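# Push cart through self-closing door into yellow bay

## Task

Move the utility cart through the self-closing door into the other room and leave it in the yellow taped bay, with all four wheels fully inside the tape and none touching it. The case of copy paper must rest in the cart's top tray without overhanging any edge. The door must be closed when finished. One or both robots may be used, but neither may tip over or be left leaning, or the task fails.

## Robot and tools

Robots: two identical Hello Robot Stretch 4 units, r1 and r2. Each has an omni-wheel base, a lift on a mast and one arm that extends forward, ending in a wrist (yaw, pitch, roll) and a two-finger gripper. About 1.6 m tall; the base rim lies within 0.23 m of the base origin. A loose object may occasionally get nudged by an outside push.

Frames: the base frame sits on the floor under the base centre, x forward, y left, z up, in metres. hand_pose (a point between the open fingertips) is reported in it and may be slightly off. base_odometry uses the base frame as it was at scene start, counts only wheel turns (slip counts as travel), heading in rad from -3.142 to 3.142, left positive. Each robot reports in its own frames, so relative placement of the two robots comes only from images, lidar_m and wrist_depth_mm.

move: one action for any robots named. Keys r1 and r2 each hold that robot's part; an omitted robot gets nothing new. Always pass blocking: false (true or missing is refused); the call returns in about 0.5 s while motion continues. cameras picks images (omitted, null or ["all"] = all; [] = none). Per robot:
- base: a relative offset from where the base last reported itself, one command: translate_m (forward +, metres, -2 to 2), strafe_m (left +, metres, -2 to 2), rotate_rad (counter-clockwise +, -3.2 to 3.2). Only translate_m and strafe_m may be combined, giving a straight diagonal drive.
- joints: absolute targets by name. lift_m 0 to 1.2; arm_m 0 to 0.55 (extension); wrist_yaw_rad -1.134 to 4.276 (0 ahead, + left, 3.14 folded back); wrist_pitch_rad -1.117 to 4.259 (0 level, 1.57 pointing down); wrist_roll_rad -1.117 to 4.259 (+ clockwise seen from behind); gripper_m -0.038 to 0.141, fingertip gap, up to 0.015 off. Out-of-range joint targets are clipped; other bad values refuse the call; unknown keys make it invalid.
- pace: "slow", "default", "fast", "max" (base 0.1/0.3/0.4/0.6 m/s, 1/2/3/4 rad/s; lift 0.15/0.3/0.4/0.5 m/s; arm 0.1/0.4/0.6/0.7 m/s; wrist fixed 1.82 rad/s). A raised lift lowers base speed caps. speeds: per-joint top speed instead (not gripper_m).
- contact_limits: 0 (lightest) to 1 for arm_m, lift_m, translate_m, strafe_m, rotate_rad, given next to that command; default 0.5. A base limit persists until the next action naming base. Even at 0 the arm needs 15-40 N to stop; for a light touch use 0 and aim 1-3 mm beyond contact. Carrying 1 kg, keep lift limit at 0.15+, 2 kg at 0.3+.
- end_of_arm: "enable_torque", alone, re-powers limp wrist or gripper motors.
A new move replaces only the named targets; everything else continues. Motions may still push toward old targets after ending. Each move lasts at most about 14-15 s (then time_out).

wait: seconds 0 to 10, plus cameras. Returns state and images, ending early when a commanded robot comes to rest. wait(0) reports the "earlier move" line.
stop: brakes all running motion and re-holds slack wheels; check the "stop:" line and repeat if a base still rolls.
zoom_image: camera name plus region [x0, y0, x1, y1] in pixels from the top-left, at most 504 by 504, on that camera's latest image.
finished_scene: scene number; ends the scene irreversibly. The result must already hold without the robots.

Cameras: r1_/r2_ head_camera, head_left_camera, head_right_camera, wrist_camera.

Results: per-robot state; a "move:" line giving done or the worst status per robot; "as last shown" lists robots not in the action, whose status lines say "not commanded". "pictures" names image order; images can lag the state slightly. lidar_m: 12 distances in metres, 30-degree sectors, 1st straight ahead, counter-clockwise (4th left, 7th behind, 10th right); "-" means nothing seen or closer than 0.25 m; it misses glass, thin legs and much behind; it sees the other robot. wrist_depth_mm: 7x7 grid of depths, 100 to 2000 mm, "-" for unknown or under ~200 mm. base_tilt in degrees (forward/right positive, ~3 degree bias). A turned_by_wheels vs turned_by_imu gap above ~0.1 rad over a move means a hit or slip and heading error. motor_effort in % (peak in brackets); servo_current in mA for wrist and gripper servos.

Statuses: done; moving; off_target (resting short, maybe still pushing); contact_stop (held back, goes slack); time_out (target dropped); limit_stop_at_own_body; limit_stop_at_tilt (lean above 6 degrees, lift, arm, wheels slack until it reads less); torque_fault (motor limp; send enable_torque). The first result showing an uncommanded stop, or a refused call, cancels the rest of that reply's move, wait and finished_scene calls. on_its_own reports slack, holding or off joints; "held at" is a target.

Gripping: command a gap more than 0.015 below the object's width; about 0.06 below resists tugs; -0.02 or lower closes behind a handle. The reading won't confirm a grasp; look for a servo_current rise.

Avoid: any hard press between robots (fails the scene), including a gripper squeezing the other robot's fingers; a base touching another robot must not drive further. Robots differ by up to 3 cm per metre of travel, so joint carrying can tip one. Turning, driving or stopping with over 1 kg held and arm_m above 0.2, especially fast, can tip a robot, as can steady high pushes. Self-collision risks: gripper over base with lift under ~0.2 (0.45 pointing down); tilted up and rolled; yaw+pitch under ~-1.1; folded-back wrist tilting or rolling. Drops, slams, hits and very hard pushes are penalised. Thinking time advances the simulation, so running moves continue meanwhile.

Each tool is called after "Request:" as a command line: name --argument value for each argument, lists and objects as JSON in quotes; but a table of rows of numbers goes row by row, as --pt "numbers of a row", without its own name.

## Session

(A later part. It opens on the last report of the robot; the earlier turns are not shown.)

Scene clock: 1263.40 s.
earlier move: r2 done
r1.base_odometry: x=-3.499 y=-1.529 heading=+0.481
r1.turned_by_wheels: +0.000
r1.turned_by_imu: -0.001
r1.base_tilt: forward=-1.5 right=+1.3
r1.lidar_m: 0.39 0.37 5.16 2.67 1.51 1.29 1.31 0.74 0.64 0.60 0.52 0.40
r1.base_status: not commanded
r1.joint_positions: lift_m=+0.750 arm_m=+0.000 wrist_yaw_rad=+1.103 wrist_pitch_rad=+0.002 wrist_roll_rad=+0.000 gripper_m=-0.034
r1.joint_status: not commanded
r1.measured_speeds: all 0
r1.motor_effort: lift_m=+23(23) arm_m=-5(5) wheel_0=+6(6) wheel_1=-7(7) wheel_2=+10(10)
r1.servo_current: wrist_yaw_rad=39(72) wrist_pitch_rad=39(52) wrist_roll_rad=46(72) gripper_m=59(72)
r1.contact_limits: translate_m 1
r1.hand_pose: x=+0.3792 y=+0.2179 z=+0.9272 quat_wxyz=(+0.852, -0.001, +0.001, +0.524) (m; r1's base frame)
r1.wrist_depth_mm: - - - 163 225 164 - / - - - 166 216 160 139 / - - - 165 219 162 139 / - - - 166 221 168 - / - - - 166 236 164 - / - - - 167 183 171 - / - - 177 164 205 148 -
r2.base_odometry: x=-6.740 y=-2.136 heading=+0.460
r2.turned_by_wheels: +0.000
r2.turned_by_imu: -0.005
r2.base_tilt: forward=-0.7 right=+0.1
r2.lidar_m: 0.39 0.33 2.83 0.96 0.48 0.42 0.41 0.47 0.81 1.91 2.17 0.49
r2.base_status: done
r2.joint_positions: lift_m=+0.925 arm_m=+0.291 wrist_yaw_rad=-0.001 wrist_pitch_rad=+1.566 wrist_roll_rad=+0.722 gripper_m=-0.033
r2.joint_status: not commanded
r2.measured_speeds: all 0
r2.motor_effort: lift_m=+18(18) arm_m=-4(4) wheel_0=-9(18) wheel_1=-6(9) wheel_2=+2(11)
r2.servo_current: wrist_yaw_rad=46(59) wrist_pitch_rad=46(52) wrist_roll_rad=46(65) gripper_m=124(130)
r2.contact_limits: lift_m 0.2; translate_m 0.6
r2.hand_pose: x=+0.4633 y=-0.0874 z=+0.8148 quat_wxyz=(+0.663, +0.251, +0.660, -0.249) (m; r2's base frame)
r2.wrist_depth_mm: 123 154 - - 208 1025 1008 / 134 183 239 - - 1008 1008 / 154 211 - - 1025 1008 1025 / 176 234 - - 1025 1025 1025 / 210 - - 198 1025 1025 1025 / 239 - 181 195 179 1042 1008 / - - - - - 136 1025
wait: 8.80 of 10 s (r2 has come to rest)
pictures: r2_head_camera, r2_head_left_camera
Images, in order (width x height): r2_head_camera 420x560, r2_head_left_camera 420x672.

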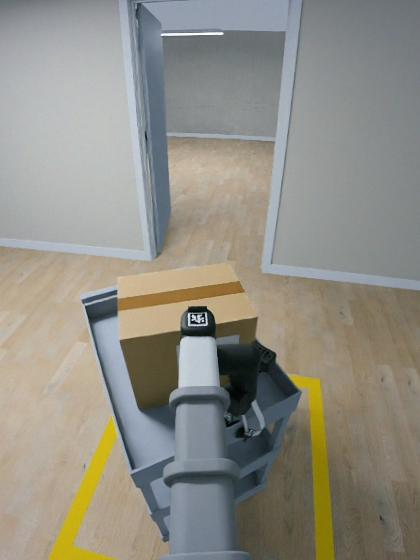

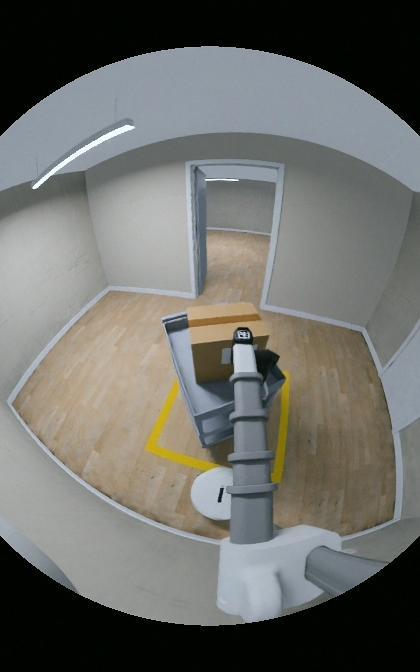

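Request:
move --r2 '{"joints":{"gripper_m":0.1}}' --blocking false --cameras '[]'

Request:
wait --seconds 2 --cameras '[]'

Request:
move --r2 '{"joints":{"lift_m":1.05}}' --blocking false --cameras '[]'

Request:
wait --seconds 2 --cameras '[]'

Request:
move --r2 '{"base":{"strafe_m":-1.0},"joints":{"arm_m":0.0,"wrist_roll_rad":1.57}}' --blocking false --cameras '[]'

Request:
wait --seconds 6 --cameras '["r2_head_left_camera"]'

Scene clock: 1308.50 s.
move: r2 moving
r1: as last shown
r1.turned_by_imu: +0.000
r1.base_tilt: forward=-1.5 right=+1.2
r1.lidar_m: 0.38 0.37 5.11 2.68 1.52 1.32 1.31 0.75 0.63 0.63 0.56 0.40
r1.motor_effort: lift_m=+23(23) arm_m=-5(5) wheel_0=+5(6) wheel_1=-7(7) wheel_2=+10(10)
r1.servo_current: wrist_yaw_rad=52(59) wrist_pitch_rad=46(46) wrist_roll_rad=39(59) gripper_m=52(65)
r1.contact_limits: translate_m 1
r1.wrist_depth_mm: - - - 163 225 164 - / - - - 166 217 160 138 / - - - 166 218 162 140 / - - - 166 220 169 - / - - - 165 234 164 - / - - - 166 182 172 - / - - 178 164 205 148 -
r2.base_odometry: x=-6.740 y=-2.136 heading=+0.461
r2.turned_by_wheels: +0.000
r2.turned_by_imu: +0.001
r2.base_tilt: forward=-0.6 right=+0.1
r2.lidar_m: 0.36 0.34 2.84 0.93 0.50 0.41 0.39 0.49 0.84 1.91 2.17 0.50
r2.base_status: not commanded
r2.joint_positions: lift_m=+0.925 arm_m=+0.291 wrist_yaw_rad=-0.001 wrist_pitch_rad=+1.566 wrist_roll_rad=+0.722 gripper_m=-0.009
r2.joint_status: gripper_m moving
r2.measured_speeds: translate_m=+0.000 strafe_m=+0.000 rotate_rad=+0.000 lift_m=+0.000 arm_m=+0.000 wrist_yaw_rad=+0.000 wrist_pitch_rad=+0.011 wrist_roll_rad=+0.000
r2.motor_effort: lift_m=+18(18) arm_m=-3(4) wheel_0=-9(10) wheel_1=-6(7) wheel_2=+2(2)
r2.servo_current: wrist_yaw_rad=46(59) wrist_pitch_rad=46(52) wrist_roll_rad=52(65) gripper_m=111(137)
r2.contact_limits: lift_m 0.2; translate_m 0.6
r2.hand_pose: x=+0.4631 y=-0.0874 z=+0.8148 quat_wxyz=(+0.663, +0.251, +0.660, -0.249) (m; r2's base frame)
r2.wrist_depth_mm: 122 154 - - 226 991 1008 / 135 182 238 - - 1008 1008 / 154 210 - - 182 1008 1025 / 175 234 - - 1025 1008 1025 / 211 - - 181 1008 1025 1042 / 237 - 186 197 180 1025 1042 / - - - - - - 1008
pictures: none
No camera images: "cameras" was empty.

Scene clock: 1310.03 s.
earlier move: r2 done
r1.base_odometry: x=-3.499 y=-1.529 heading=+0.481
r1.turned_by_wheels: +0.000
r1.turned_by_imu: +0.000
r1.base_tilt: forward=-1.6 right=+1.2
r1.lidar_m: 0.37 0.36 5.14 2.73 1.54 1.31 1.32 0.72 0.63 0.63 0.54 0.41
r1.base_status: not commanded
r1.joint_positions: lift_m=+0.750 arm_m=+0.000 wrist_yaw_rad=+1.103 wrist_pitch_rad=+0.002 wrist_roll_rad=+0.000 gripper_m=-0.034
r1.joint_status: not commanded
r1.measured_speeds: all 0
r1.motor_effort: lift_m=+23(23) arm_m=-5(5) wheel_0=+5(6) wheel_1=-7(7) wheel_2=+10(10)
r1.servo_current: wrist_yaw_rad=52(72) wrist_pitch_rad=39(46) wrist_roll_rad=65(72) gripper_m=65(72)
r1.contact_limits: translate_m 1
r1.hand_pose: x=+0.3792 y=+0.2179 z=+0.9272 quat_wxyz=(+0.852, -0.001, +0.001, +0.524) (m; r1's base frame)
r1.wrist_depth_mm: - - - 163 224 165 - / - - - 166 216 160 138 / - - - 166 220 162 140 / - - - 166 220 169 - / - - - 166 233 165 - / - - - 166 183 171 - / - - 177 164 205 148 -
r2.base_odometry: x=-6.740 y=-2.136 heading=+0.461
r2.turned_by_wheels: +0.000
r2.turned_by_imu: +0.001
r2.base_tilt: forward=-0.6 right=+0.1
r2.lidar_m: 0.37 0.35 2.85 0.90 0.50 0.43 0.42 0.45 0.81 1.91 2.14 0.50
r2.base_status: not commanded
r2.joint_positions: lift_m=+0.925 arm_m=+0.291 wrist_yaw_rad=-0.001 wrist_pitch_rad=+1.567 wrist_roll_rad=+0.722 gripper_m=+0.100
r2.joint_status: all done
r2.measured_speeds: all 0
r2.motor_effort: lift_m=+18(18) arm_m=-3(4) wheel_0=-4(10) wheel_1=-5(7) wheel_2=+2(2)
r2.servo_current: wrist_yaw_rad=46(65) wrist_pitch_rad=46(52) wrist_roll_rad=46(65) gripper_m=46(137)
r2.contact_limits: lift_m 0.2; translate_m 0.6
r2.hand_pose: x=+0.4630 y=-0.0874 z=+0.8148 quat_wxyz=(+0.663, +0.250, +0.660, -0.250) (m; r2's base frame)
r2.wrist_depth_mm: 125 156 - - 174 1025 1008 / 135 187 241 - - 1008 1008 / 158 211 - - 1025 1008 1025 / 178 241 - - 1025 1042 1025 / 216 - - - 1025 1042 1025 / 241 - 191 154 187 1025 1042 / - - - - - - 1025
wait: 1.53 of 2 s (r2 has come to rest)
pictures: none
No camera images: "cameras" was empty.

Scene clock: 1310.53 s.
move: r2 moving
r1: as last shown
r1.lidar_m: 0.38 0.38 5.14 2.71 1.55 1.30 1.31 0.75 0.64 0.62 0.55 0.41
r1.servo_current: wrist_yaw_rad=52(52) wrist_pitch_rad=46(52) wrist_roll_rad=52(65) gripper_m=65(65)
r1.contact_limits: translate_m 1
r1.wrist_depth_mm: - - - 163 224 165 - / - - - 165 216 160 138 / - - - 166 219 162 139 / - - - 166 222 169 - / - - - 165 234 165 - / - - - 166 183 172 - / - - 177 164 206 148 -
r2.base_odometry: x=-6.740 y=-2.136 heading=+0.461
r2.turned_by_wheels: +0.000
r2.turned_by_imu: +0.000
r2.base_tilt: forward=-0.7 right=+0.1
r2.lidar_m: 0.38 0.34 2.83 0.92 0.50 0.41 0.39 0.49 0.82 1.92 2.16 0.49
r2.base_status: not commanded
r2.joint_positions: lift_m=+0.963 arm_m=+0.291 wrist_yaw_rad=-0.001 wrist_pitch_rad=+1.567 wrist_roll_rad=+0.722 gripper_m=+0.100
r2.joint_status: lift_m moving
r2.measured_speeds: translate_m=+0.000 strafe_m=+0.000 rotate_rad=+0.000 lift_m=+0.146 arm_m=+0.000 wrist_yaw_rad=+0.000 wrist_pitch_rad=+0.000 wrist_roll_rad=+0.000
r2.motor_effort: lift_m=+21(23) arm_m=-4(4) wheel_0=-4(5) wheel_1=-5(5) wheel_2=+2(2)
r2.servo_current: wrist_yaw_rad=39(59) wrist_pitch_rad=46(46) wrist_roll_rad=52(59) gripper_m=46(59)
r2.contact_limits: translate_m 0.6
r2.hand_pose: x=+0.4630 y=-0.0874 z=+0.8526 quat_wxyz=(+0.663, +0.250, +0.660, -0.250) (m; r2's base frame)
r2.wrist_depth_mm: 128 156 - - 251 1060 1042 / 137 187 251 - - 1060 1060 / 158 211 - - 1060 1042 1042 / 178 255 - - 1078 1060 1042 / 219 - - - 1060 1078 1060 / 252 - 188 210 187 1078 1060 / - - - - - - 1078
pictures: none
No camera images: "cameras" was empty.

Scene clock: 1311.60 s.
earlier move: r2 done
r1.base_odometry: x=-3.499 y=-1.529 heading=+0.481
r1.turned_by_wheels: +0.000
r1.turned_by_imu: +0.000
r1.base_tilt: forward=-1.6 right=+1.2
r1.lidar_m: 0.38 0.36 5.15 2.73 1.55 1.30 1.31 0.73 0.63 0.64 0.50 0.39
r1.base_status: not commanded
r1.joint_positions: lift_m=+0.750 arm_m=+0.000 wrist_yaw_rad=+1.103 wrist_pitch_rad=+0.002 wrist_roll_rad=+0.000 gripper_m=-0.034
r1.joint_status: not commanded
r1.measured_speeds: all 0
r1.motor_effort: lift_m=+23(23) arm_m=-5(5) wheel_0=+5(6) wheel_1=-7(7) wheel_2=+10(10)
r1.servo_current: wrist_yaw_rad=52(59) wrist_pitch_rad=39(52) wrist_roll_rad=46(65) gripper_m=65(65)
r1.contact_limits: translate_m 1
r1.hand_pose: x=+0.3792 y=+0.2179 z=+0.9272 quat_wxyz=(+0.852, -0.001, +0.001, +0.524) (m; r1's base frame)
r1.wrist_depth_mm: - - - 163 224 165 - / - - - 165 216 160 138 / - - - 167 219 163 140 / - - - 166 221 169 - / - - - 166 235 164 - / - - - 166 183 171 - / - - 178 164 206 148 -
r2.base_odometry: x=-6.740 y=-2.136 heading=+0.461
r2.turned_by_wheels: +0.000
r2.turned_by_imu: +0.000
r2.base_tilt: forward=-0.7 right=+0.1
r2.lidar_m: 0.37 0.36 2.83 0.90 0.51 0.39 0.41 0.45 0.83 1.92 2.18 0.49
r2.base_status: not commanded
r2.joint_positions: lift_m=+1.050 arm_m=+0.291 wrist_yaw_rad=-0.001 wrist_pitch_rad=+1.567 wrist_roll_rad=+0.722 gripper_m=+0.100
r2.joint_status: all done
r2.measured_speeds: all 0
r2.motor_effort: lift_m=+21(25) arm_m=-3(4) wheel_0=-4(5) wheel_1=-5(5) wheel_2=+2(3)
r2.servo_current: wrist_yaw_rad=46(59) wrist_pitch_rad=33(46) wrist_roll_rad=52(59) gripper_m=46(59)
r2.contact_limits: translate_m 0.6
r2.hand_pose: x=+0.4630 y=-0.0874 z=+0.9395 quat_wxyz=(+0.663, +0.250, +0.660, -0.250) (m; r2's base frame)
r2.wrist_depth_mm: 124 156 230 330 1138 1118 1118 / 136 189 264 - 1138 1160 1118 / 160 215 332 - 1160 1160 1160 / 180 273 - - 1160 1138 1138 / 220 319 - 1160 1160 1160 1160 / 264 324 188 304 186 1160 1160 / 304 - - - - - 1138
wait: 1.07 of 2 s (r2 has come to rest)
pictures: none
No camera images: "cameras" was empty.

Scene clock: 1312.10 s.
move: r2 moving
r1: as last shown
r1.lidar_m: 0.38 0.37 5.12 2.72 1.55 1.30 1.31 0.76 0.63 0.62 0.56 0.38
r1.motor_effort: lift_m=+23(23) arm_m=-5(5) wheel_0=+6(6) wheel_1=-6(7) wheel_2=+10(10)
r1.servo_current: wrist_yaw_rad=46(59) wrist_pitch_rad=39(46) wrist_roll_rad=52(59) gripper_m=59(65)
r1.contact_limits: translate_m 1
r1.wrist_depth_mm: - - - 163 225 165 - / - - - 165 216 160 138 / - - - 167 218 163 140 / - - - 165 221 168 - / - - - 166 235 165 - / - - - 166 182 171 - / - - 177 164 206 148 -
r2.base_odometry: x=-6.724 y=-2.169 heading=+0.461
r2.turned_by_wheels: +0.000
r2.turned_by_imu: +0.000
r2.base_tilt: forward=-0.7 right=+0.1
r2.lidar_m: 0.38 0.37 2.86 0.95 0.51 0.40 0.42 0.51 0.85 1.85 2.14 0.52
r2.base_status: strafe_m moving
r2.joint_positions: lift_m=+1.050 arm_m=+0.240 wrist_yaw_rad=-0.001 wrist_pitch_rad=+1.567 wrist_roll_rad=+1.308 gripper_m=+0.100
r2.joint_status: arm_m moving; wrist_roll_rad moving
r2.measured_speeds: translate_m=+0.001 strafe_m=-0.141 rotate_rad=-0.003 lift_m=+0.000 arm_m=-0.195 wrist_yaw_rad=+0.000 wrist_pitch_rad=+0.000 wrist_roll_rad=+1.818
r2.motor_effort: lift_m=+21(21) arm_m=-10(10) wheel_0=+12(12) wheel_1=-11(12) wheel_2=+0(2)
r2.servo_current: wrist_yaw_rad=46(59) wrist_pitch_rad=39(46) wrist_roll_rad=33(117) gripper_m=59(59)
r2.hand_pose: x=+0.4123 y=-0.0874 z=+0.9395 quat_wxyz=(+0.562, +0.431, +0.560, -0.429) (m; r2's base frame)
r2.wrist_depth_mm: 1138 1160 1138 1118 1138 1118 1118 / 338 330 349 1138 1160 1138 1138 / - - - 1160 1182 1160 1160 / 249 330 - 1138 1138 1138 1138 / 254 357 - 1138 991 1138 1160 / 271 329 189 1025 187 - 715 / 277 332 - - - 1138 1060
pictures: none
No camera images: "cameras" was empty.

Scene clock: 1316.27 s.
earlier move: r2 done
r1.base_odometry: x=-3.499 y=-1.529 heading=+0.481
r1.turned_by_wheels: +0.000
r1.turned_by_imu: +0.000
r1.base_tilt: forward=-1.6 right=+1.2
r1.lidar_m: 0.38 0.35 5.14 2.72 1.56 1.29 1.32 0.76 0.62 0.63 0.54 0.41
r1.base_status: not commanded
r1.joint_positions: lift_m=+0.750 arm_m=+0.000 wrist_yaw_rad=+1.103 wrist_pitch_rad=+0.002 wrist_roll_rad=+0.000 gripper_m=-0.034
r1.joint_status: not commanded
r1.measured_speeds: all 0
r1.motor_effort: lift_m=+23(23) arm_m=-5(5) wheel_0=+6(6) wheel_1=-7(7) wheel_2=+10(10)
r1.servo_current: wrist_yaw_rad=39(72) wrist_pitch_rad=39(52) wrist_roll_rad=39(65) gripper_m=65(72)
r1.contact_limits: translate_m 1
r1.hand_pose: x=+0.3792 y=+0.2179 z=+0.9272 quat_wxyz=(+0.852, -0.001, +0.001, +0.524) (m; r1's base frame)
r1.wrist_depth_mm: - - - 163 225 165 - / - - - 165 217 160 138 / - - - 167 219 162 140 / - - - 165 221 169 - / - - - 165 234 164 - / - - - 166 183 172 - / - - 177 164 206 148 -
r2.base_odometry: x=-6.295 y=-3.032 heading=+0.461
r2.turned_by_wheels: +0.000
r2.turned_by_imu: +0.001
r2.base_tilt: forward=-0.7 right=+0.1
r2.lidar_m: 2.15 1.24 0.90 1.41 0.77 0.66 0.63 0.74 0.94 0.95 1.04 1.83
r2.base_status: done
r2.joint_positions: lift_m=+1.050 arm_m=+0.000 wrist_yaw_rad=-0.001 wrist_pitch_rad=+1.567 wrist_roll_rad=+1.568 gripper_m=+0.100
r2.joint_status: all done
r2.measured_speeds: all 0
r2.motor_effort: lift_m=+21(21) arm_m=-7(11) wheel_0=+2(14) wheel_1=-2(12) wheel_2=+0(2)
r2.servo_current: wrist_yaw_rad=33(59) wrist_pitch_rad=39(52) wrist_roll_rad=39(117) gripper_m=46(59)
r2.hand_pose: x=+0.1722 y=-0.0874 z=+0.9396 quat_wxyz=(+0.501, +0.500, +0.500, -0.499) (m; r2's base frame)
r2.wrist_depth_mm: 1138 1160 1182 1138 1160 1118 1138 / 1160 1138 1160 1160 1160 1138 1160 / 1160 1138 1160 1160 1160 1160 1138 / 1160 1138 1138 1138 1160 1160 1160 / 1138 1138 1160 1182 - 1160 355 / 1160 1182 195 1138 191 1182 1118 / 1160 1160 1160 - 1138 1138 1098
wait: 4.17 of 6 s (r2 has come to rest)
pictures: r2_head_left_camera
Images, in order (width x height): r2_head_left_camera 420x672.

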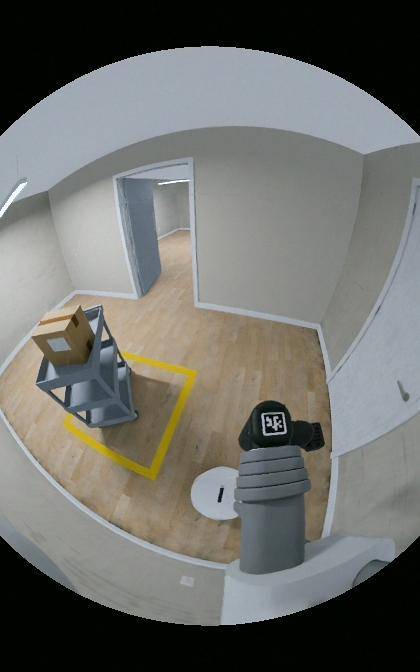

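Request:
zoom_image --camera "r2_head_left_camera" --region '[20, 290, 220, 490]'

Scaled by 2.520 from the camera's 420x672 image, which has a finer 600x960 frame.

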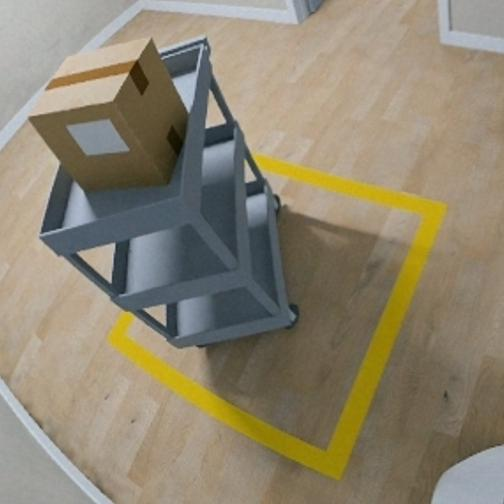

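Request:
move --r1 '{"joints":{"gripper_m":0.12}}' --r2 '{"base":{"translate_m":1.35}}' --blocking false --cameras '[]'

Request:
wait --seconds 3 --cameras '[]'

Request:
move --r1 '{"base":{"translate_m":-0.3}}' --blocking false --cameras '[]'

Request:
wait --seconds 4 --cameras '["r2_head_left_camera","r1_head_camera"]'

Scene clock: 1335.47 s.
move: r1 moving; r2 moving
r1.base_odometry: x=-3.499 y=-1.529 heading=+0.480
r1.turned_by_wheels: +0.000
r1.turned_by_imu: -0.001
r1.base_tilt: forward=-1.6 right=+1.3
r1.lidar_m: 0.38 0.36 5.15 2.73 1.56 1.31 1.31 0.75 0.62 0.63 0.56 0.40
r1.base_status: not commanded
r1.joint_positions: lift_m=+0.750 arm_m=+0.000 wrist_yaw_rad=+1.103 wrist_pitch_rad=+0.002 wrist_roll_rad=+0.000 gripper_m=-0.009
r1.joint_status: gripper_m moving
r1.measured_speeds: translate_m=-0.001 strafe_m=+0.000 rotate_rad=-0.001 lift_m=+0.000 arm_m=+0.000 wrist_yaw_rad=+0.000 wrist_pitch_rad=+0.000 wrist_roll_rad=+0.000
r1.motor_effort: lift_m=+23(23) arm_m=-5(5) wheel_0=+4(6) wheel_1=-6(7) wheel_2=+6(10)
r1.servo_current: wrist_yaw_rad=52(65) wrist_pitch_rad=46(46) wrist_roll_rad=52(72) gripper_m=52(72)
r1.contact_limits: translate_m 1
r1.hand_pose: x=+0.3792 y=+0.2179 z=+0.9272 quat_wxyz=(+0.852, -0.001, +0.001, +0.524) (m; r1's base frame)
r1.wrist_depth_mm: - - - 167 213 163 - / - - - 168 216 160 138 / - - - 169 216 162 139 / - - - 169 218 168 - / - - - 170 231 163 - / - - 208 169 194 170 - / - - 181 168 204 159 -
r2.base_odometry: x=-6.267 y=-3.018 heading=+0.461
r2.turned_by_wheels: +0.000
r2.turned_by_imu: +0.000
r2.base_tilt: forward=-0.7 right=+0.1
r2.lidar_m: 2.12 1.27 0.89 1.45 0.81 0.66 0.65 0.78 0.94 0.96 1.03 1.85
r2.base_status: translate_m moving
r2.joint_positions: lift_m=+1.050 arm_m=+0.000 wrist_yaw_rad=-0.001 wrist_pitch_rad=+1.567 wrist_roll_rad=+1.568 gripper_m=+0.100
r2.joint_status: not commanded
r2.measured_speeds: translate_m=+0.121 strafe_m=+0.000 rotate_rad=-0.001 lift_m=+0.000 arm_m=+0.000 wrist_yaw_rad=+0.000 wrist_pitch_rad=+0.000 wrist_roll_rad=+0.000
r2.motor_effort: lift_m=+21(21) arm_m=-7(7) wheel_0=+5(9) wheel_1=+6(8) wheel_2=-13(13)
r2.servo_current: wrist_yaw_rad=39(52) wrist_pitch_rad=46(46) wrist_roll_rad=39(59) gripper_m=59(59)
r2.hand_pose: x=+0.1722 y=-0.0874 z=+0.9396 quat_wxyz=(+0.501, +0.500, +0.500, -0.499) (m; r2's base frame)
r2.wrist_depth_mm: 1160 1160 1160 1138 1138 1160 1118 / 1182 1138 1160 1160 1160 1160 1138 / 1160 1182 1160 1160 1138 1138 1138 / 1160 1160 1138 1138 820 1160 1138 / 1182 1160 1182 1160 - 1182 353 / 1182 1138 195 1160 192 1160 1138 / 1160 1182 1160 - 1138 1160 1118
pictures: none
No camera images: "cameras" was empty.

Scene clock: 1337.60 s.
earlier move: r1 done; r2 moving
r1.base_odometry: x=-3.499 y=-1.529 heading=+0.480
r1.turned_by_wheels: +0.000
r1.turned_by_imu: -0.001
r1.base_tilt: forward=-1.6 right=+1.3
r1.lidar_m: 0.57 0.61 5.15 2.73 1.54 1.31 1.31 0.77 0.62 0.63 0.63 0.55
r1.base_status: not commanded
r1.joint_positions: lift_m=+0.750 arm_m=+0.000 wrist_yaw_rad=+1.098 wrist_pitch_rad=+0.002 wrist_roll_rad=+0.000 gripper_m=+0.120
r1.joint_status: all done
r1.measured_speeds: all 0
r1.motor_effort: lift_m=+23(23) arm_m=-4(5) wheel_0=-1(6) wheel_1=-1(7) wheel_2=-1(10)
r1.servo_current: wrist_yaw_rad=33(78) wrist_pitch_rad=46(52) wrist_roll_rad=39(72) gripper_m=39(91)
r1.contact_limits: translate_m 1
r1.hand_pose: x=+0.3800 y=+0.2170 z=+0.9272 quat_wxyz=(+0.853, -0.001, +0.001, +0.522) (m; r1's base frame)
r1.wrist_depth_mm: - - - - - - - / - - - - - - - / - - - - - - - / - - - - - - - / - - - - - - - / - - - - 212 - - / - - - 143 - 1983 -
r2.base_odometry: x=-5.748 y=-2.760 heading=+0.461
r2.turned_by_wheels: +0.000
r2.turned_by_imu: +0.001
r2.base_tilt: forward=-0.7 right=+0.1
r2.lidar_m: 1.57 2.38 0.89 0.72 1.48 1.24 1.22 1.28 1.00 1.03 1.19 1.57
r2.base_status: translate_m moving
r2.joint_positions: lift_m=+1.050 arm_m=+0.000 wrist_yaw_rad=-0.001 wrist_pitch_rad=+1.567 wrist_roll_rad=+1.568 gripper_m=+0.100
r2.joint_status: not commanded
r2.measured_speeds: translate_m=+0.301 strafe_m=+0.001 rotate_rad=-0.006 lift_m=+0.000 arm_m=+0.000 wrist_yaw_rad=+0.000 wrist_pitch_rad=+0.000 wrist_roll_rad=+0.000
r2.motor_effort: lift_m=+21(21) arm_m=-7(7) wheel_0=+3(10) wheel_1=+6(9) wheel_2=-9(14)
r2.servo_current: wrist_yaw_rad=46(65) wrist_pitch_rad=46(52) wrist_roll_rad=39(65) gripper_m=52(59)
r2.hand_pose: x=+0.1722 y=-0.0874 z=+0.9396 quat_wxyz=(+0.501, +0.500, +0.500, -0.499) (m; r2's base frame)
r2.wrist_depth_mm: 1160 1138 1160 1160 1160 1160 1138 / 1160 1160 1138 1138 1160 1138 1138 / 1182 1160 1160 1182 1160 1160 1138 / 1160 1182 1160 1182 1138 1160 1138 / 1160 1182 1160 1182 - 1138 353 / 1182 1182 190 1160 191 1160 1138 / 1138 1160 1182 - 1160 1160 1160
wait: 2.13 of 3 s (r1 has come to rest)
pictures: none
No camera images: "cameras" was empty.

Scene clock: 1338.10 s.
earlier move: r2 moving
move: r1 moving
r1.base_odometry: x=-3.527 y=-1.543 heading=+0.479
r1.turned_by_wheels: +0.000
r1.turned_by_imu: -0.001
r1.base_tilt: forward=-1.6 right=+1.3
r1.lidar_m: 0.70 3.96 5.15 2.67 1.47 1.28 1.25 0.72 0.61 0.62 0.73 0.67
r1.base_status: translate_m moving
r1.joint_positions: lift_m=+0.750 arm_m=+0.000 wrist_yaw_rad=+1.098 wrist_pitch_rad=+0.002 wrist_roll_rad=+0.000 gripper_m=+0.120
r1.joint_status: not commanded
r1.measured_speeds: translate_m=-0.122 strafe_m=+0.000 rotate_rad=-0.002 lift_m=+0.000 arm_m=+0.000 wrist_yaw_rad=+0.000 wrist_pitch_rad=+0.000 wrist_roll_rad=+0.000
r1.motor_effort: lift_m=+23(23) arm_m=-4(4) wheel_0=-8(8) wheel_1=-5(6) wheel_2=+8(9)
r1.servo_current: wrist_yaw_rad=52(59) wrist_pitch_rad=46(46) wrist_roll_rad=52(72) gripper_m=46(46)
r1.hand_pose: x=+0.3800 y=+0.2170 z=+0.9272 quat_wxyz=(+0.853, -0.001, +0.001, +0.522) (m; r1's base frame)
r1.wrist_depth_mm: - - - - - - - / - - - - - - - / - - - - - - - / - - - - - - - / - - - - - - - / - - - - 211 - - / - - - 144 - 1921 -
r2.base_odometry: x=-5.614 y=-2.693 heading=+0.461
r2.turned_by_wheels: +0.000
r2.turned_by_imu: +0.000
r2.base_tilt: forward=-0.7 right=+0.1
r2.lidar_m: 1.42 2.27 0.99 0.76 0.76 1.38 1.39 1.33 1.04 1.10 1.29 1.43
r2.base_status: translate_m moving
r2.joint_positions: lift_m=+1.050 arm_m=+0.000 wrist_yaw_rad=-0.001 wrist_pitch_rad=+1.567 wrist_roll_rad=+1.568 gripper_m=+0.100
r2.joint_status: not commanded
r2.measured_speeds: translate_m=+0.301 strafe_m=+0.001 rotate_rad=+0.002 lift_m=+0.000 arm_m=+0.000 wrist_yaw_rad=+0.000 wrist_pitch_rad=+0.000 wrist_roll_rad=+0.000
r2.motor_effort: lift_m=+21(21) arm_m=-7(7) wheel_0=+6(8) wheel_1=+5(7) wheel_2=-9(10)
r2.servo_current: wrist_yaw_rad=52(52) wrist_pitch_rad=39(46) wrist_roll_rad=46(52) gripper_m=46(59)
r2.hand_pose: x=+0.1722 y=-0.0874 z=+0.9396 quat_wxyz=(+0.501, +0.500, +0.500, -0.499) (m; r2's base frame)
r2.wrist_depth_mm: 1138 1182 1160 1160 1160 1138 1138 / 1160 1138 1160 1138 1138 1160 1160 / 1160 1138 1138 1160 1160 1138 1160 / 1160 1160 1160 1160 1160 1160 1138 / 1182 1160 1182 1160 - 1138 353 / 1160 1182 194 1182 191 1160 1160 / 1160 1160 1160 - - 1182 1160
pictures: none
No camera images: "cameras" was empty.

Scene clock: 1340.07 s.
earlier move: r1 done; r2 moving
r1.base_odometry: x=-3.765 y=-1.667 heading=+0.480
r1.turned_by_wheels: +0.000
r1.turned_by_imu: +0.000
r1.base_tilt: forward=-1.6 right=+1.3
r1.lidar_m: 1.49 4.25 5.22 2.13 1.20 1.01 1.01 0.66 0.55 0.55 0.65 1.02
r1.base_status: done
r1.joint_positions: lift_m=+0.750 arm_m=+0.000 wrist_yaw_rad=+1.098 wrist_pitch_rad=+0.002 wrist_roll_rad=+0.000 gripper_m=+0.120
r1.joint_status: not commanded
r1.measured_speeds: all 0
r1.motor_effort: lift_m=+23(23) arm_m=-4(4) wheel_0=-1(10) wheel_1=-1(7) wheel_2=-1(10)
r1.servo_current: wrist_yaw_rad=39(78) wrist_pitch_rad=39(52) wrist_roll_rad=39(72) gripper_m=33(46)
r1.hand_pose: x=+0.3800 y=+0.2170 z=+0.9272 quat_wxyz=(+0.853, -0.001, +0.001, +0.522) (m; r1's base frame)
r1.wrist_depth_mm: - - - - - - - / - - - - - - - / - - - - - - - / - - - - - - - / - - - - - - - / - - - - 212 - - / - - - 144 - 1983 -
r2.base_odometry: x=-5.126 y=-2.451 heading=+0.461
r2.turned_by_wheels: +0.000
r2.turned_by_imu: +0.001
r2.base_tilt: forward=-0.7 right=+0.1
r2.lidar_m: 0.89 1.03 1.87 0.98 0.93 1.05 1.89 1.40 1.22 1.20 1.09 0.88
r2.base_status: translate_m moving
r2.joint_positions: lift_m=+1.050 arm_m=+0.000 wrist_yaw_rad=-0.001 wrist_pitch_rad=+1.567 wrist_roll_rad=+1.568 gripper_m=+0.100
r2.joint_status: not commanded
r2.measured_speeds: translate_m=+0.154 strafe_m=+0.001 rotate_rad=+0.001 lift_m=+0.000 arm_m=+0.000 wrist_yaw_rad=+0.000 wrist_pitch_rad=+0.000 wrist_roll_rad=+0.000
r2.motor_effort: lift_m=+21(21) arm_m=-7(8) wheel_0=+1(10) wheel_1=+4(7) wheel_2=-4(10)
r2.servo_current: wrist_yaw_rad=59(59) wrist_pitch_rad=39(46) wrist_roll_rad=39(59) gripper_m=59(59)
r2.hand_pose: x=+0.1722 y=-0.0874 z=+0.9396 quat_wxyz=(+0.501, +0.500, +0.500, -0.499) (m; r2's base frame)
r2.wrist_depth_mm: - 1138 1138 1138 1138 1160 1138 / - 1160 1138 1138 1160 1160 1160 / - 1138 1138 1160 1160 1138 1138 / - 1160 1182 1160 1160 1160 1138 / 1182 1160 1138 1138 - 1138 357 / 1160 1160 195 1160 186 1160 1138 / 1182 1160 1160 - - - 1182
wait: 1.97 of 4 s (r1 has come to rest)
pictures: r1_head_camera, r2_head_left_camera
Images, in order (width x height): r1_head_camera 420x560, r2_head_left_camera 420x672.

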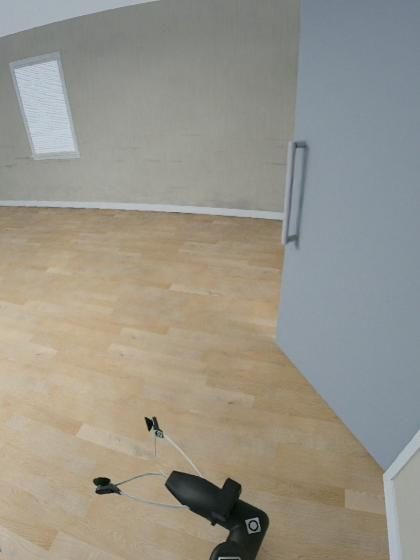

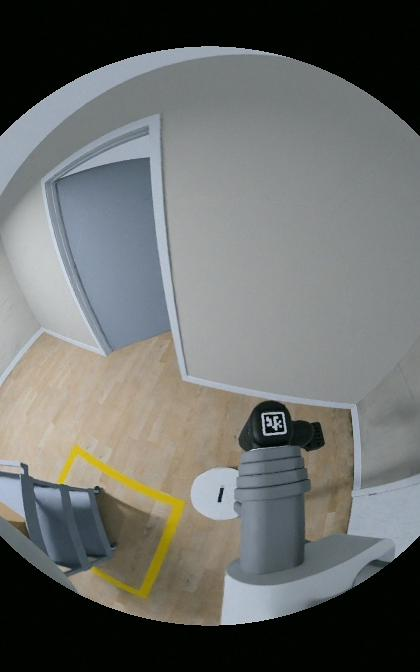

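Request:
move --r2 '{"base":{"translate_m":0.45,"strafe_m":0.5}}' --blocking false --cameras '[]'

Request:
wait --seconds 5 --cameras '[]'

Request:
move --r2 '{"base":{"rotate_rad":2.6}}' --blocking false --cameras '[]'

Request:
wait --seconds 4 --cameras '["r2_head_camera","r1_head_right_camera"]'

Scene clock: 1350.00 s.
earlier move: r2 done
move: r2 moving
r1: as last shown
r1.lidar_m: 3.67 4.27 5.21 2.13 1.19 1.02 1.02 0.68 0.58 0.55 0.66 1.14
r1.motor_effort: lift_m=+23(23) arm_m=-4(4) wheel_0=-2(2) wheel_1=-1(1) wheel_2=-1(1)
r1.servo_current: wrist_yaw_rad=52(65) wrist_pitch_rad=39(52) wrist_roll_rad=52(59) gripper_m=46(46)
r1.wrist_depth_mm: - - - - - - - / - - - - - - - / - - - - - - - / - - - - - - - / - - - - - - - / - - - - 213 - - / - - - 144 - 1921 -
r2.base_odometry: x=-5.078 y=-2.400 heading=+0.461
r2.turned_by_wheels: +0.000
r2.turned_by_imu: +0.001
r2.base_tilt: forward=-0.6 right=+0.1
r2.lidar_m: 0.84 0.96 1.80 1.02 0.95 1.06 1.98 1.49 1.25 1.27 1.00 0.84
r2.base_status: translate_m moving; strafe_m moving
r2.joint_positions: lift_m=+1.050 arm_m=+0.000 wrist_yaw_rad=-0.001 wrist_pitch_rad=+1.567 wrist_roll_rad=+1.568 gripper_m=+0.100
r2.joint_status: not commanded
r2.measured_speeds: translate_m=+0.083 strafe_m=+0.092 rotate_rad=+0.000 lift_m=+0.000 arm_m=+0.000 wrist_yaw_rad=+0.000 wrist_pitch_rad=+0.000 wrist_roll_rad=+0.000
r2.motor_effort: lift_m=+21(21) arm_m=-7(7) wheel_0=-7(7) wheel_1=+11(12) wheel_2=-9(11)
r2.servo_current: wrist_yaw_rad=52(52) wrist_pitch_rad=39(52) wrist_roll_rad=46(59) gripper_m=46(59)
r2.hand_pose: x=+0.1722 y=-0.0874 z=+0.9396 quat_wxyz=(+0.501, +0.500, +0.500, -0.499) (m; r2's base frame)
r2.wrist_depth_mm: - 1160 1138 1160 1138 1160 1160 / - 1160 1160 1138 1138 1160 1138 / - 1182 1182 1138 1160 1160 1138 / - 1160 1160 1160 1160 1160 1160 / - 1182 1160 1160 - 1160 355 / - 1160 195 1160 187 1182 1160 / 1160 1182 1205 - - 1138 1138
pictures: none
No camera images: "cameras" was empty.

Scene clock: 1353.20 s.
earlier move: r2 done
r1.base_odometry: x=-3.765 y=-1.667 heading=+0.480
r1.turned_by_wheels: +0.000
r1.turned_by_imu: +0.000
r1.base_tilt: forward=-1.6 right=+1.3
r1.lidar_m: 3.70 4.29 5.24 2.11 1.21 1.01 1.01 0.65 0.55 0.56 0.66 1.15
r1.base_status: not commanded
r1.joint_positions: lift_m=+0.750 arm_m=+0.000 wrist_yaw_rad=+1.098 wrist_pitch_rad=+0.002 wrist_roll_rad=+0.000 gripper_m=+0.120
r1.joint_status: not commanded
r1.measured_speeds: all 0
r1.motor_effort: lift_m=+23(23) arm_m=-4(4) wheel_0=-1(2) wheel_1=-1(1) wheel_2=-1(1)
r1.servo_current: wrist_yaw_rad=52(65) wrist_pitch_rad=52(52) wrist_roll_rad=59(78) gripper_m=39(52)
r1.hand_pose: x=+0.3800 y=+0.2170 z=+0.9272 quat_wxyz=(+0.853, -0.001, +0.001, +0.522) (m; r1's base frame)
r1.wrist_depth_mm: - - - - - - - / - - - - - - - / - - - - - - - / - - - - - - - / - - - - - - - / - - - - 212 - - / - - - 144 - 1983 -
r2.base_odometry: x=-4.906 y=-1.783 heading=+0.461
r2.turned_by_wheels: +0.000
r2.turned_by_imu: +0.002
r2.base_tilt: forward=-0.7 right=+0.1
r2.lidar_m: 0.51 0.72 1.19 2.91 1.11 0.83 1.12 2.16 1.84 1.15 0.63 0.52
r2.base_status: done
r2.joint_positions: lift_m=+1.050 arm_m=+0.000 wrist_yaw_rad=-0.001 wrist_pitch_rad=+1.567 wrist_roll_rad=+1.568 gripper_m=+0.100
r2.joint_status: not commanded
r2.measured_speeds: all 0
r2.motor_effort: lift_m=+21(21) arm_m=-7(7) wheel_0=-3(10) wheel_1=+1(12) wheel_2=-4(12)
r2.servo_current: wrist_yaw_rad=46(65) wrist_pitch_rad=39(52) wrist_roll_rad=46(59) gripper_m=59(59)
r2.hand_pose: x=+0.1722 y=-0.0874 z=+0.9396 quat_wxyz=(+0.501, +0.500, +0.500, -0.499) (m; r2's base frame)
r2.wrist_depth_mm: - - 1138 1138 1138 1138 1118 / - - 1160 1160 1138 1160 1138 / - - 1138 1160 1138 1138 1138 / 492 - 1160 1182 1160 1160 1138 / - - 1182 1160 - 1160 355 / - 1160 195 1160 192 1160 1160 / - 1182 1182 - 1160 1160 1160
wait: 3.20 of 5 s (r2 has come to rest)
pictures: none
No camera images: "cameras" was empty.

Scene clock: 1353.70 s.
move: r2 moving
r1: as last shown
r1.lidar_m: 3.69 4.22 5.21 2.12 1.19 1.02 1.01 0.66 0.56 0.55 0.65 1.17
r1.servo_current: wrist_yaw_rad=46(65) wrist_pitch_rad=46(52) wrist_roll_rad=52(59) gripper_m=46(46)
r1.wrist_depth_mm: - - - - - - - / - - - - - - - / - - - - - - - / - - - - - - - / - - - - - - - / - - - - 212 - - / - - - 144 - 1921 -
r2.base_odometry: x=-4.906 y=-1.783 heading=+0.644
r2.turned_by_wheels: +0.183
r2.turned_by_imu: +0.178
r2.base_tilt: forward=-0.7 right=+0.1
r2.lidar_m: 0.62 0.78 1.50 2.95 0.82 0.83 2.30 1.97 1.82 0.88 0.56 0.50
r2.base_status: rotate_rad moving
r2.joint_positions: lift_m=+1.050 arm_m=+0.000 wrist_yaw_rad=-0.001 wrist_pitch_rad=+1.567 wrist_roll_rad=+1.568 gripper_m=+0.100
r2.joint_status: not commanded
r2.measured_speeds: translate_m=-0.002 strafe_m=-0.001 rotate_rad=+0.706 lift_m=+0.000 arm_m=+0.000 wrist_yaw_rad=+0.000 wrist_pitch_rad=+0.000 wrist_roll_rad=+0.000
r2.motor_effort: lift_m=+21(21) arm_m=-7(7) wheel_0=-9(9) wheel_1=-6(9) wheel_2=-10(11)
r2.servo_current: wrist_yaw_rad=52(52) wrist_pitch_rad=39(46) wrist_roll_rad=52(52) gripper_m=52(59)
r2.hand_pose: x=+0.1722 y=-0.0874 z=+0.9396 quat_wxyz=(+0.501, +0.500, +0.500, -0.499) (m; r2's base frame)
r2.wrist_depth_mm: - - - 1160 1138 1138 1138 / - - 1160 1160 1160 1160 1138 / 427 - 1138 1160 1160 1138 1160 / - - 1160 1160 1160 1138 1138 / - 1160 1160 1160 - 1138 355 / - 1182 194 1160 192 1160 1160 / - 1160 1160 - 1160 1160 1160
pictures: none
No camera images: "cameras" was empty.

Scene clock: 1356.30 s.
earlier move: r2 done
r1.base_odometry: x=-3.765 y=-1.667 heading=+0.480
r1.turned_by_wheels: +0.000
r1.turned_by_imu: +0.000
r1.base_tilt: forward=-1.6 right=+1.2
r1.lidar_m: 3.70 4.25 5.21 2.11 1.22 1.00 1.02 0.67 0.55 0.55 0.66 1.16
r1.base_status: not commanded
r1.joint_positions: lift_m=+0.750 arm_m=+0.000 wrist_yaw_rad=+1.098 wrist_pitch_rad=+0.002 wrist_roll_rad=+0.000 gripper_m=+0.120
r1.joint_status: not commanded
r1.measured_speeds: all 0
r1.motor_effort: lift_m=+23(23) arm_m=-4(4) wheel_0=-1(2) wheel_1=-1(1) wheel_2=-1(2)
r1.servo_current: wrist_yaw_rad=39(72) wrist_pitch_rad=39(59) wrist_roll_rad=33(65) gripper_m=46(46)
r1.hand_pose: x=+0.3800 y=+0.2170 z=+0.9272 quat_wxyz=(+0.853, -0.001, +0.001, +0.522) (m; r1's base frame)
r1.wrist_depth_mm: - - - - - - - / - - - - - - - / - - - - - - - / - - - - - - - / - - - - - - - / - - - - 213 - - / - - - 144 - 1921 -
r2.base_odometry: x=-4.906 y=-1.783 heading=+3.060
r2.turned_by_wheels: +2.416
r2.turned_by_imu: +2.352
r2.base_tilt: forward=-0.7 right=+0.1
r2.lidar_m: 0.83 1.10 2.19 1.84 1.24 0.67 0.53 0.53 0.69 1.11 2.91 1.23
r2.base_status: done
r2.joint_positions: lift_m=+1.050 arm_m=+0.000 wrist_yaw_rad=-0.001 wrist_pitch_rad=+1.567 wrist_roll_rad=+1.568 gripper_m=+0.100
r2.joint_status: not commanded
r2.measured_speeds: all 0
r2.motor_effort: lift_m=+20(21) arm_m=-7(8) wheel_0=-5(14) wheel_1=-3(10) wheel_2=-6(12)
r2.servo_current: wrist_yaw_rad=39(65) wrist_pitch_rad=39(52) wrist_roll_rad=39(59) gripper_m=46(59)
r2.hand_pose: x=+0.1722 y=-0.0874 z=+0.9396 quat_wxyz=(+0.501, +0.500, +0.500, -0.499) (m; r2's base frame)
r2.wrist_depth_mm: 1182 1160 1138 1138 1160 1138 - / 1138 1160 1160 1138 1160 1138 - / 1160 1160 1160 1138 1118 1138 - / 1182 1182 1160 1160 1160 1160 - / 1182 1160 1160 1160 - 1182 342 / 1160 1160 195 1160 192 1160 1160 / 1182 1182 1182 - 1160 1160 1160
wait: 2.60 of 4 s (r2 has come to rest)
pictures: r1_head_right_camera, r2_head_camera
Images, in order (width x height): r1_head_right_camera 420x672, r2_head_camera 420x560.

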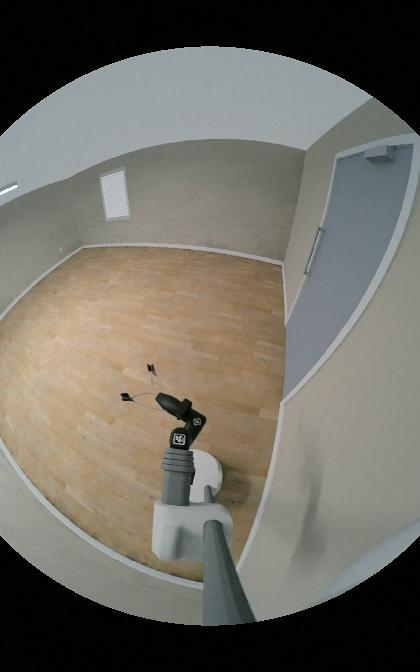

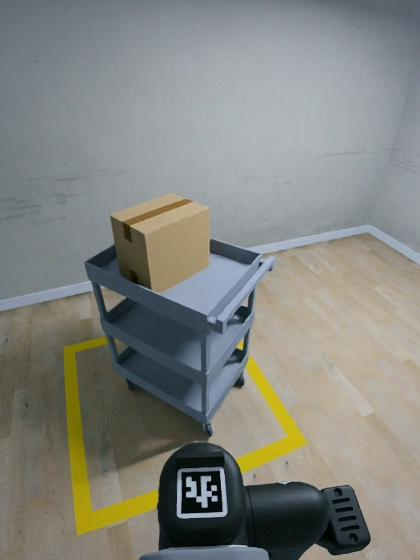

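Request:
zoom_image --camera "r2_head_camera" --region '[50, 300, 320, 540]'

Request:
zoom_image --camera "r1_head_right_camera" --region '[250, 130, 420, 420]'

Scaled by 1.867 from the camera's 420x560 image, which has a finer 1200x1600 frame.

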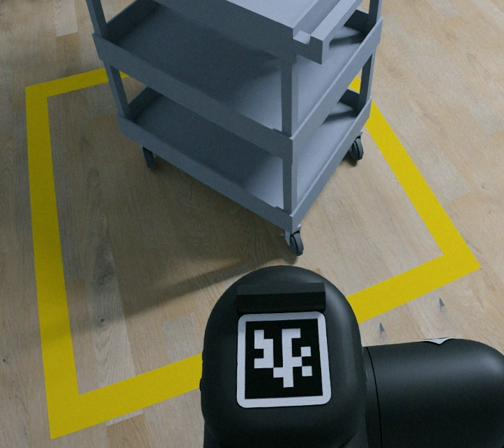

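Scaled by 1.738 from the camera's 420x672 image, which has a finer 600x960 frame.

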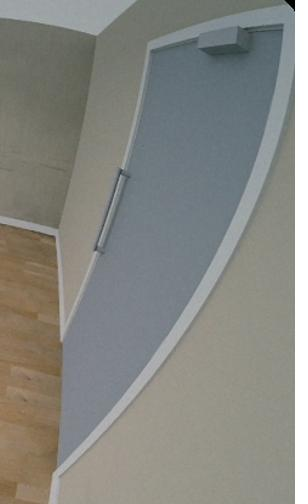

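Request:
wait --seconds 0.3 --cameras '["r2_head_right_camera","r1_head_right_camera"]'

Request:
zoom_image --camera "r1_head_right_camera" --region '[280, 260, 350, 410]'

Scene clock: 1368.97 s.
r1.base_odometry: x=-3.765 y=-1.667 heading=+0.480
r1.turned_by_wheels: +0.000
r1.turned_by_imu: +0.000
r1.base_tilt: forward=-1.6 right=+1.3
r1.lidar_m: 3.69 4.26 5.22 2.10 1.21 1.01 1.01 0.67 0.57 0.54 0.64 1.13
r1.base_status: not commanded
r1.joint_positions: lift_m=+0.750 arm_m=+0.000 wrist_yaw_rad=+1.098 wrist_pitch_rad=+0.002 wrist_roll_rad=+0.000 gripper_m=+0.120
r1.joint_status: not commanded
r1.measured_speeds: all 0
r1.motor_effort: lift_m=+23(23) arm_m=-4(4) wheel_0=-2(2) wheel_1=-1(1) wheel_2=-1(2)
r1.servo_current: wrist_yaw_rad=46(72) wrist_pitch_rad=46(59) wrist_roll_rad=52(65) gripper_m=39(46)
r1.hand_pose: x=+0.3800 y=+0.2170 z=+0.9272 quat_wxyz=(+0.853, -0.001, +0.001, +0.522) (m; r1's base frame)
r1.wrist_depth_mm: - - - - - - - / - - - - - - - / - - - - - - - / - - - - - - - / - - - - - - - / - - - - 213 - - / - - - 144 - 1983 -
r2.base_odometry: x=-4.906 y=-1.783 heading=+3.060
r2.turned_by_wheels: +0.000
r2.turned_by_imu: +0.000
r2.base_tilt: forward=-0.7 right=+0.1
r2.lidar_m: 0.81 1.10 2.20 1.85 1.26 0.67 0.52 0.49 0.68 1.13 2.90 1.26
r2.base_status: done
r2.joint_positions: lift_m=+1.050 arm_m=+0.000 wrist_yaw_rad=-0.001 wrist_pitch_rad=+1.567 wrist_roll_rad=+1.568 gripper_m=+0.100
r2.joint_status: not commanded
r2.measured_speeds: all 0
r2.motor_effort: lift_m=+21(21) arm_m=-7(8) wheel_0=-5(14) wheel_1=-3(10) wheel_2=-6(12)
r2.servo_current: wrist_yaw_rad=33(65) wrist_pitch_rad=39(52) wrist_roll_rad=46(59) gripper_m=52(59)
r2.hand_pose: x=+0.1722 y=-0.0874 z=+0.9396 quat_wxyz=(+0.501, +0.500, +0.500, -0.499) (m; r2's base frame)
r2.wrist_depth_mm: 1160 1160 1138 1160 1138 1138 - / 1182 1160 1138 1138 1160 1138 - / 1160 1138 1160 1160 1160 1160 - / 1160 1138 1160 1160 1160 1160 - / 1160 1160 1182 1182 - 1160 342 / 1182 1182 195 1160 192 1160 1138 / 1160 1182 1160 - 1160 1160 1138
wait: 0.30 s; at rest from the start
pictures: r1_head_right_camera, r2_head_right_camera
Images, in order (width x height): r1_head_right_camera 420x672, r2_head_right_camera 420x672.

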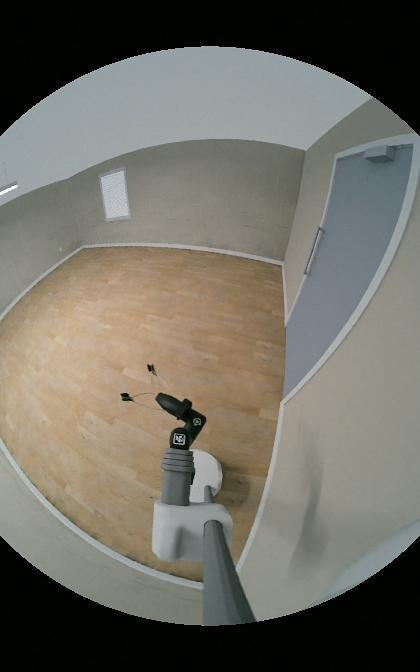

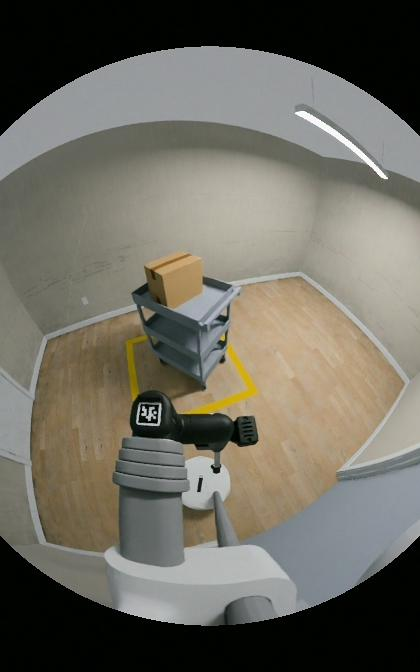

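Scaled by 3.360 from the camera's 420x672 image, which has a finer 600x960 frame.

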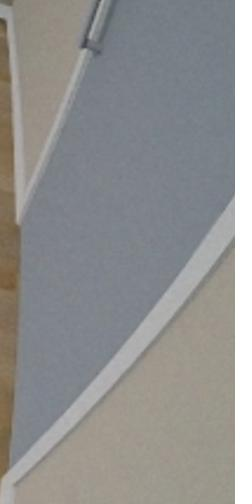

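Request:
finished_scene --scene 2

The scene is finished: the task was done.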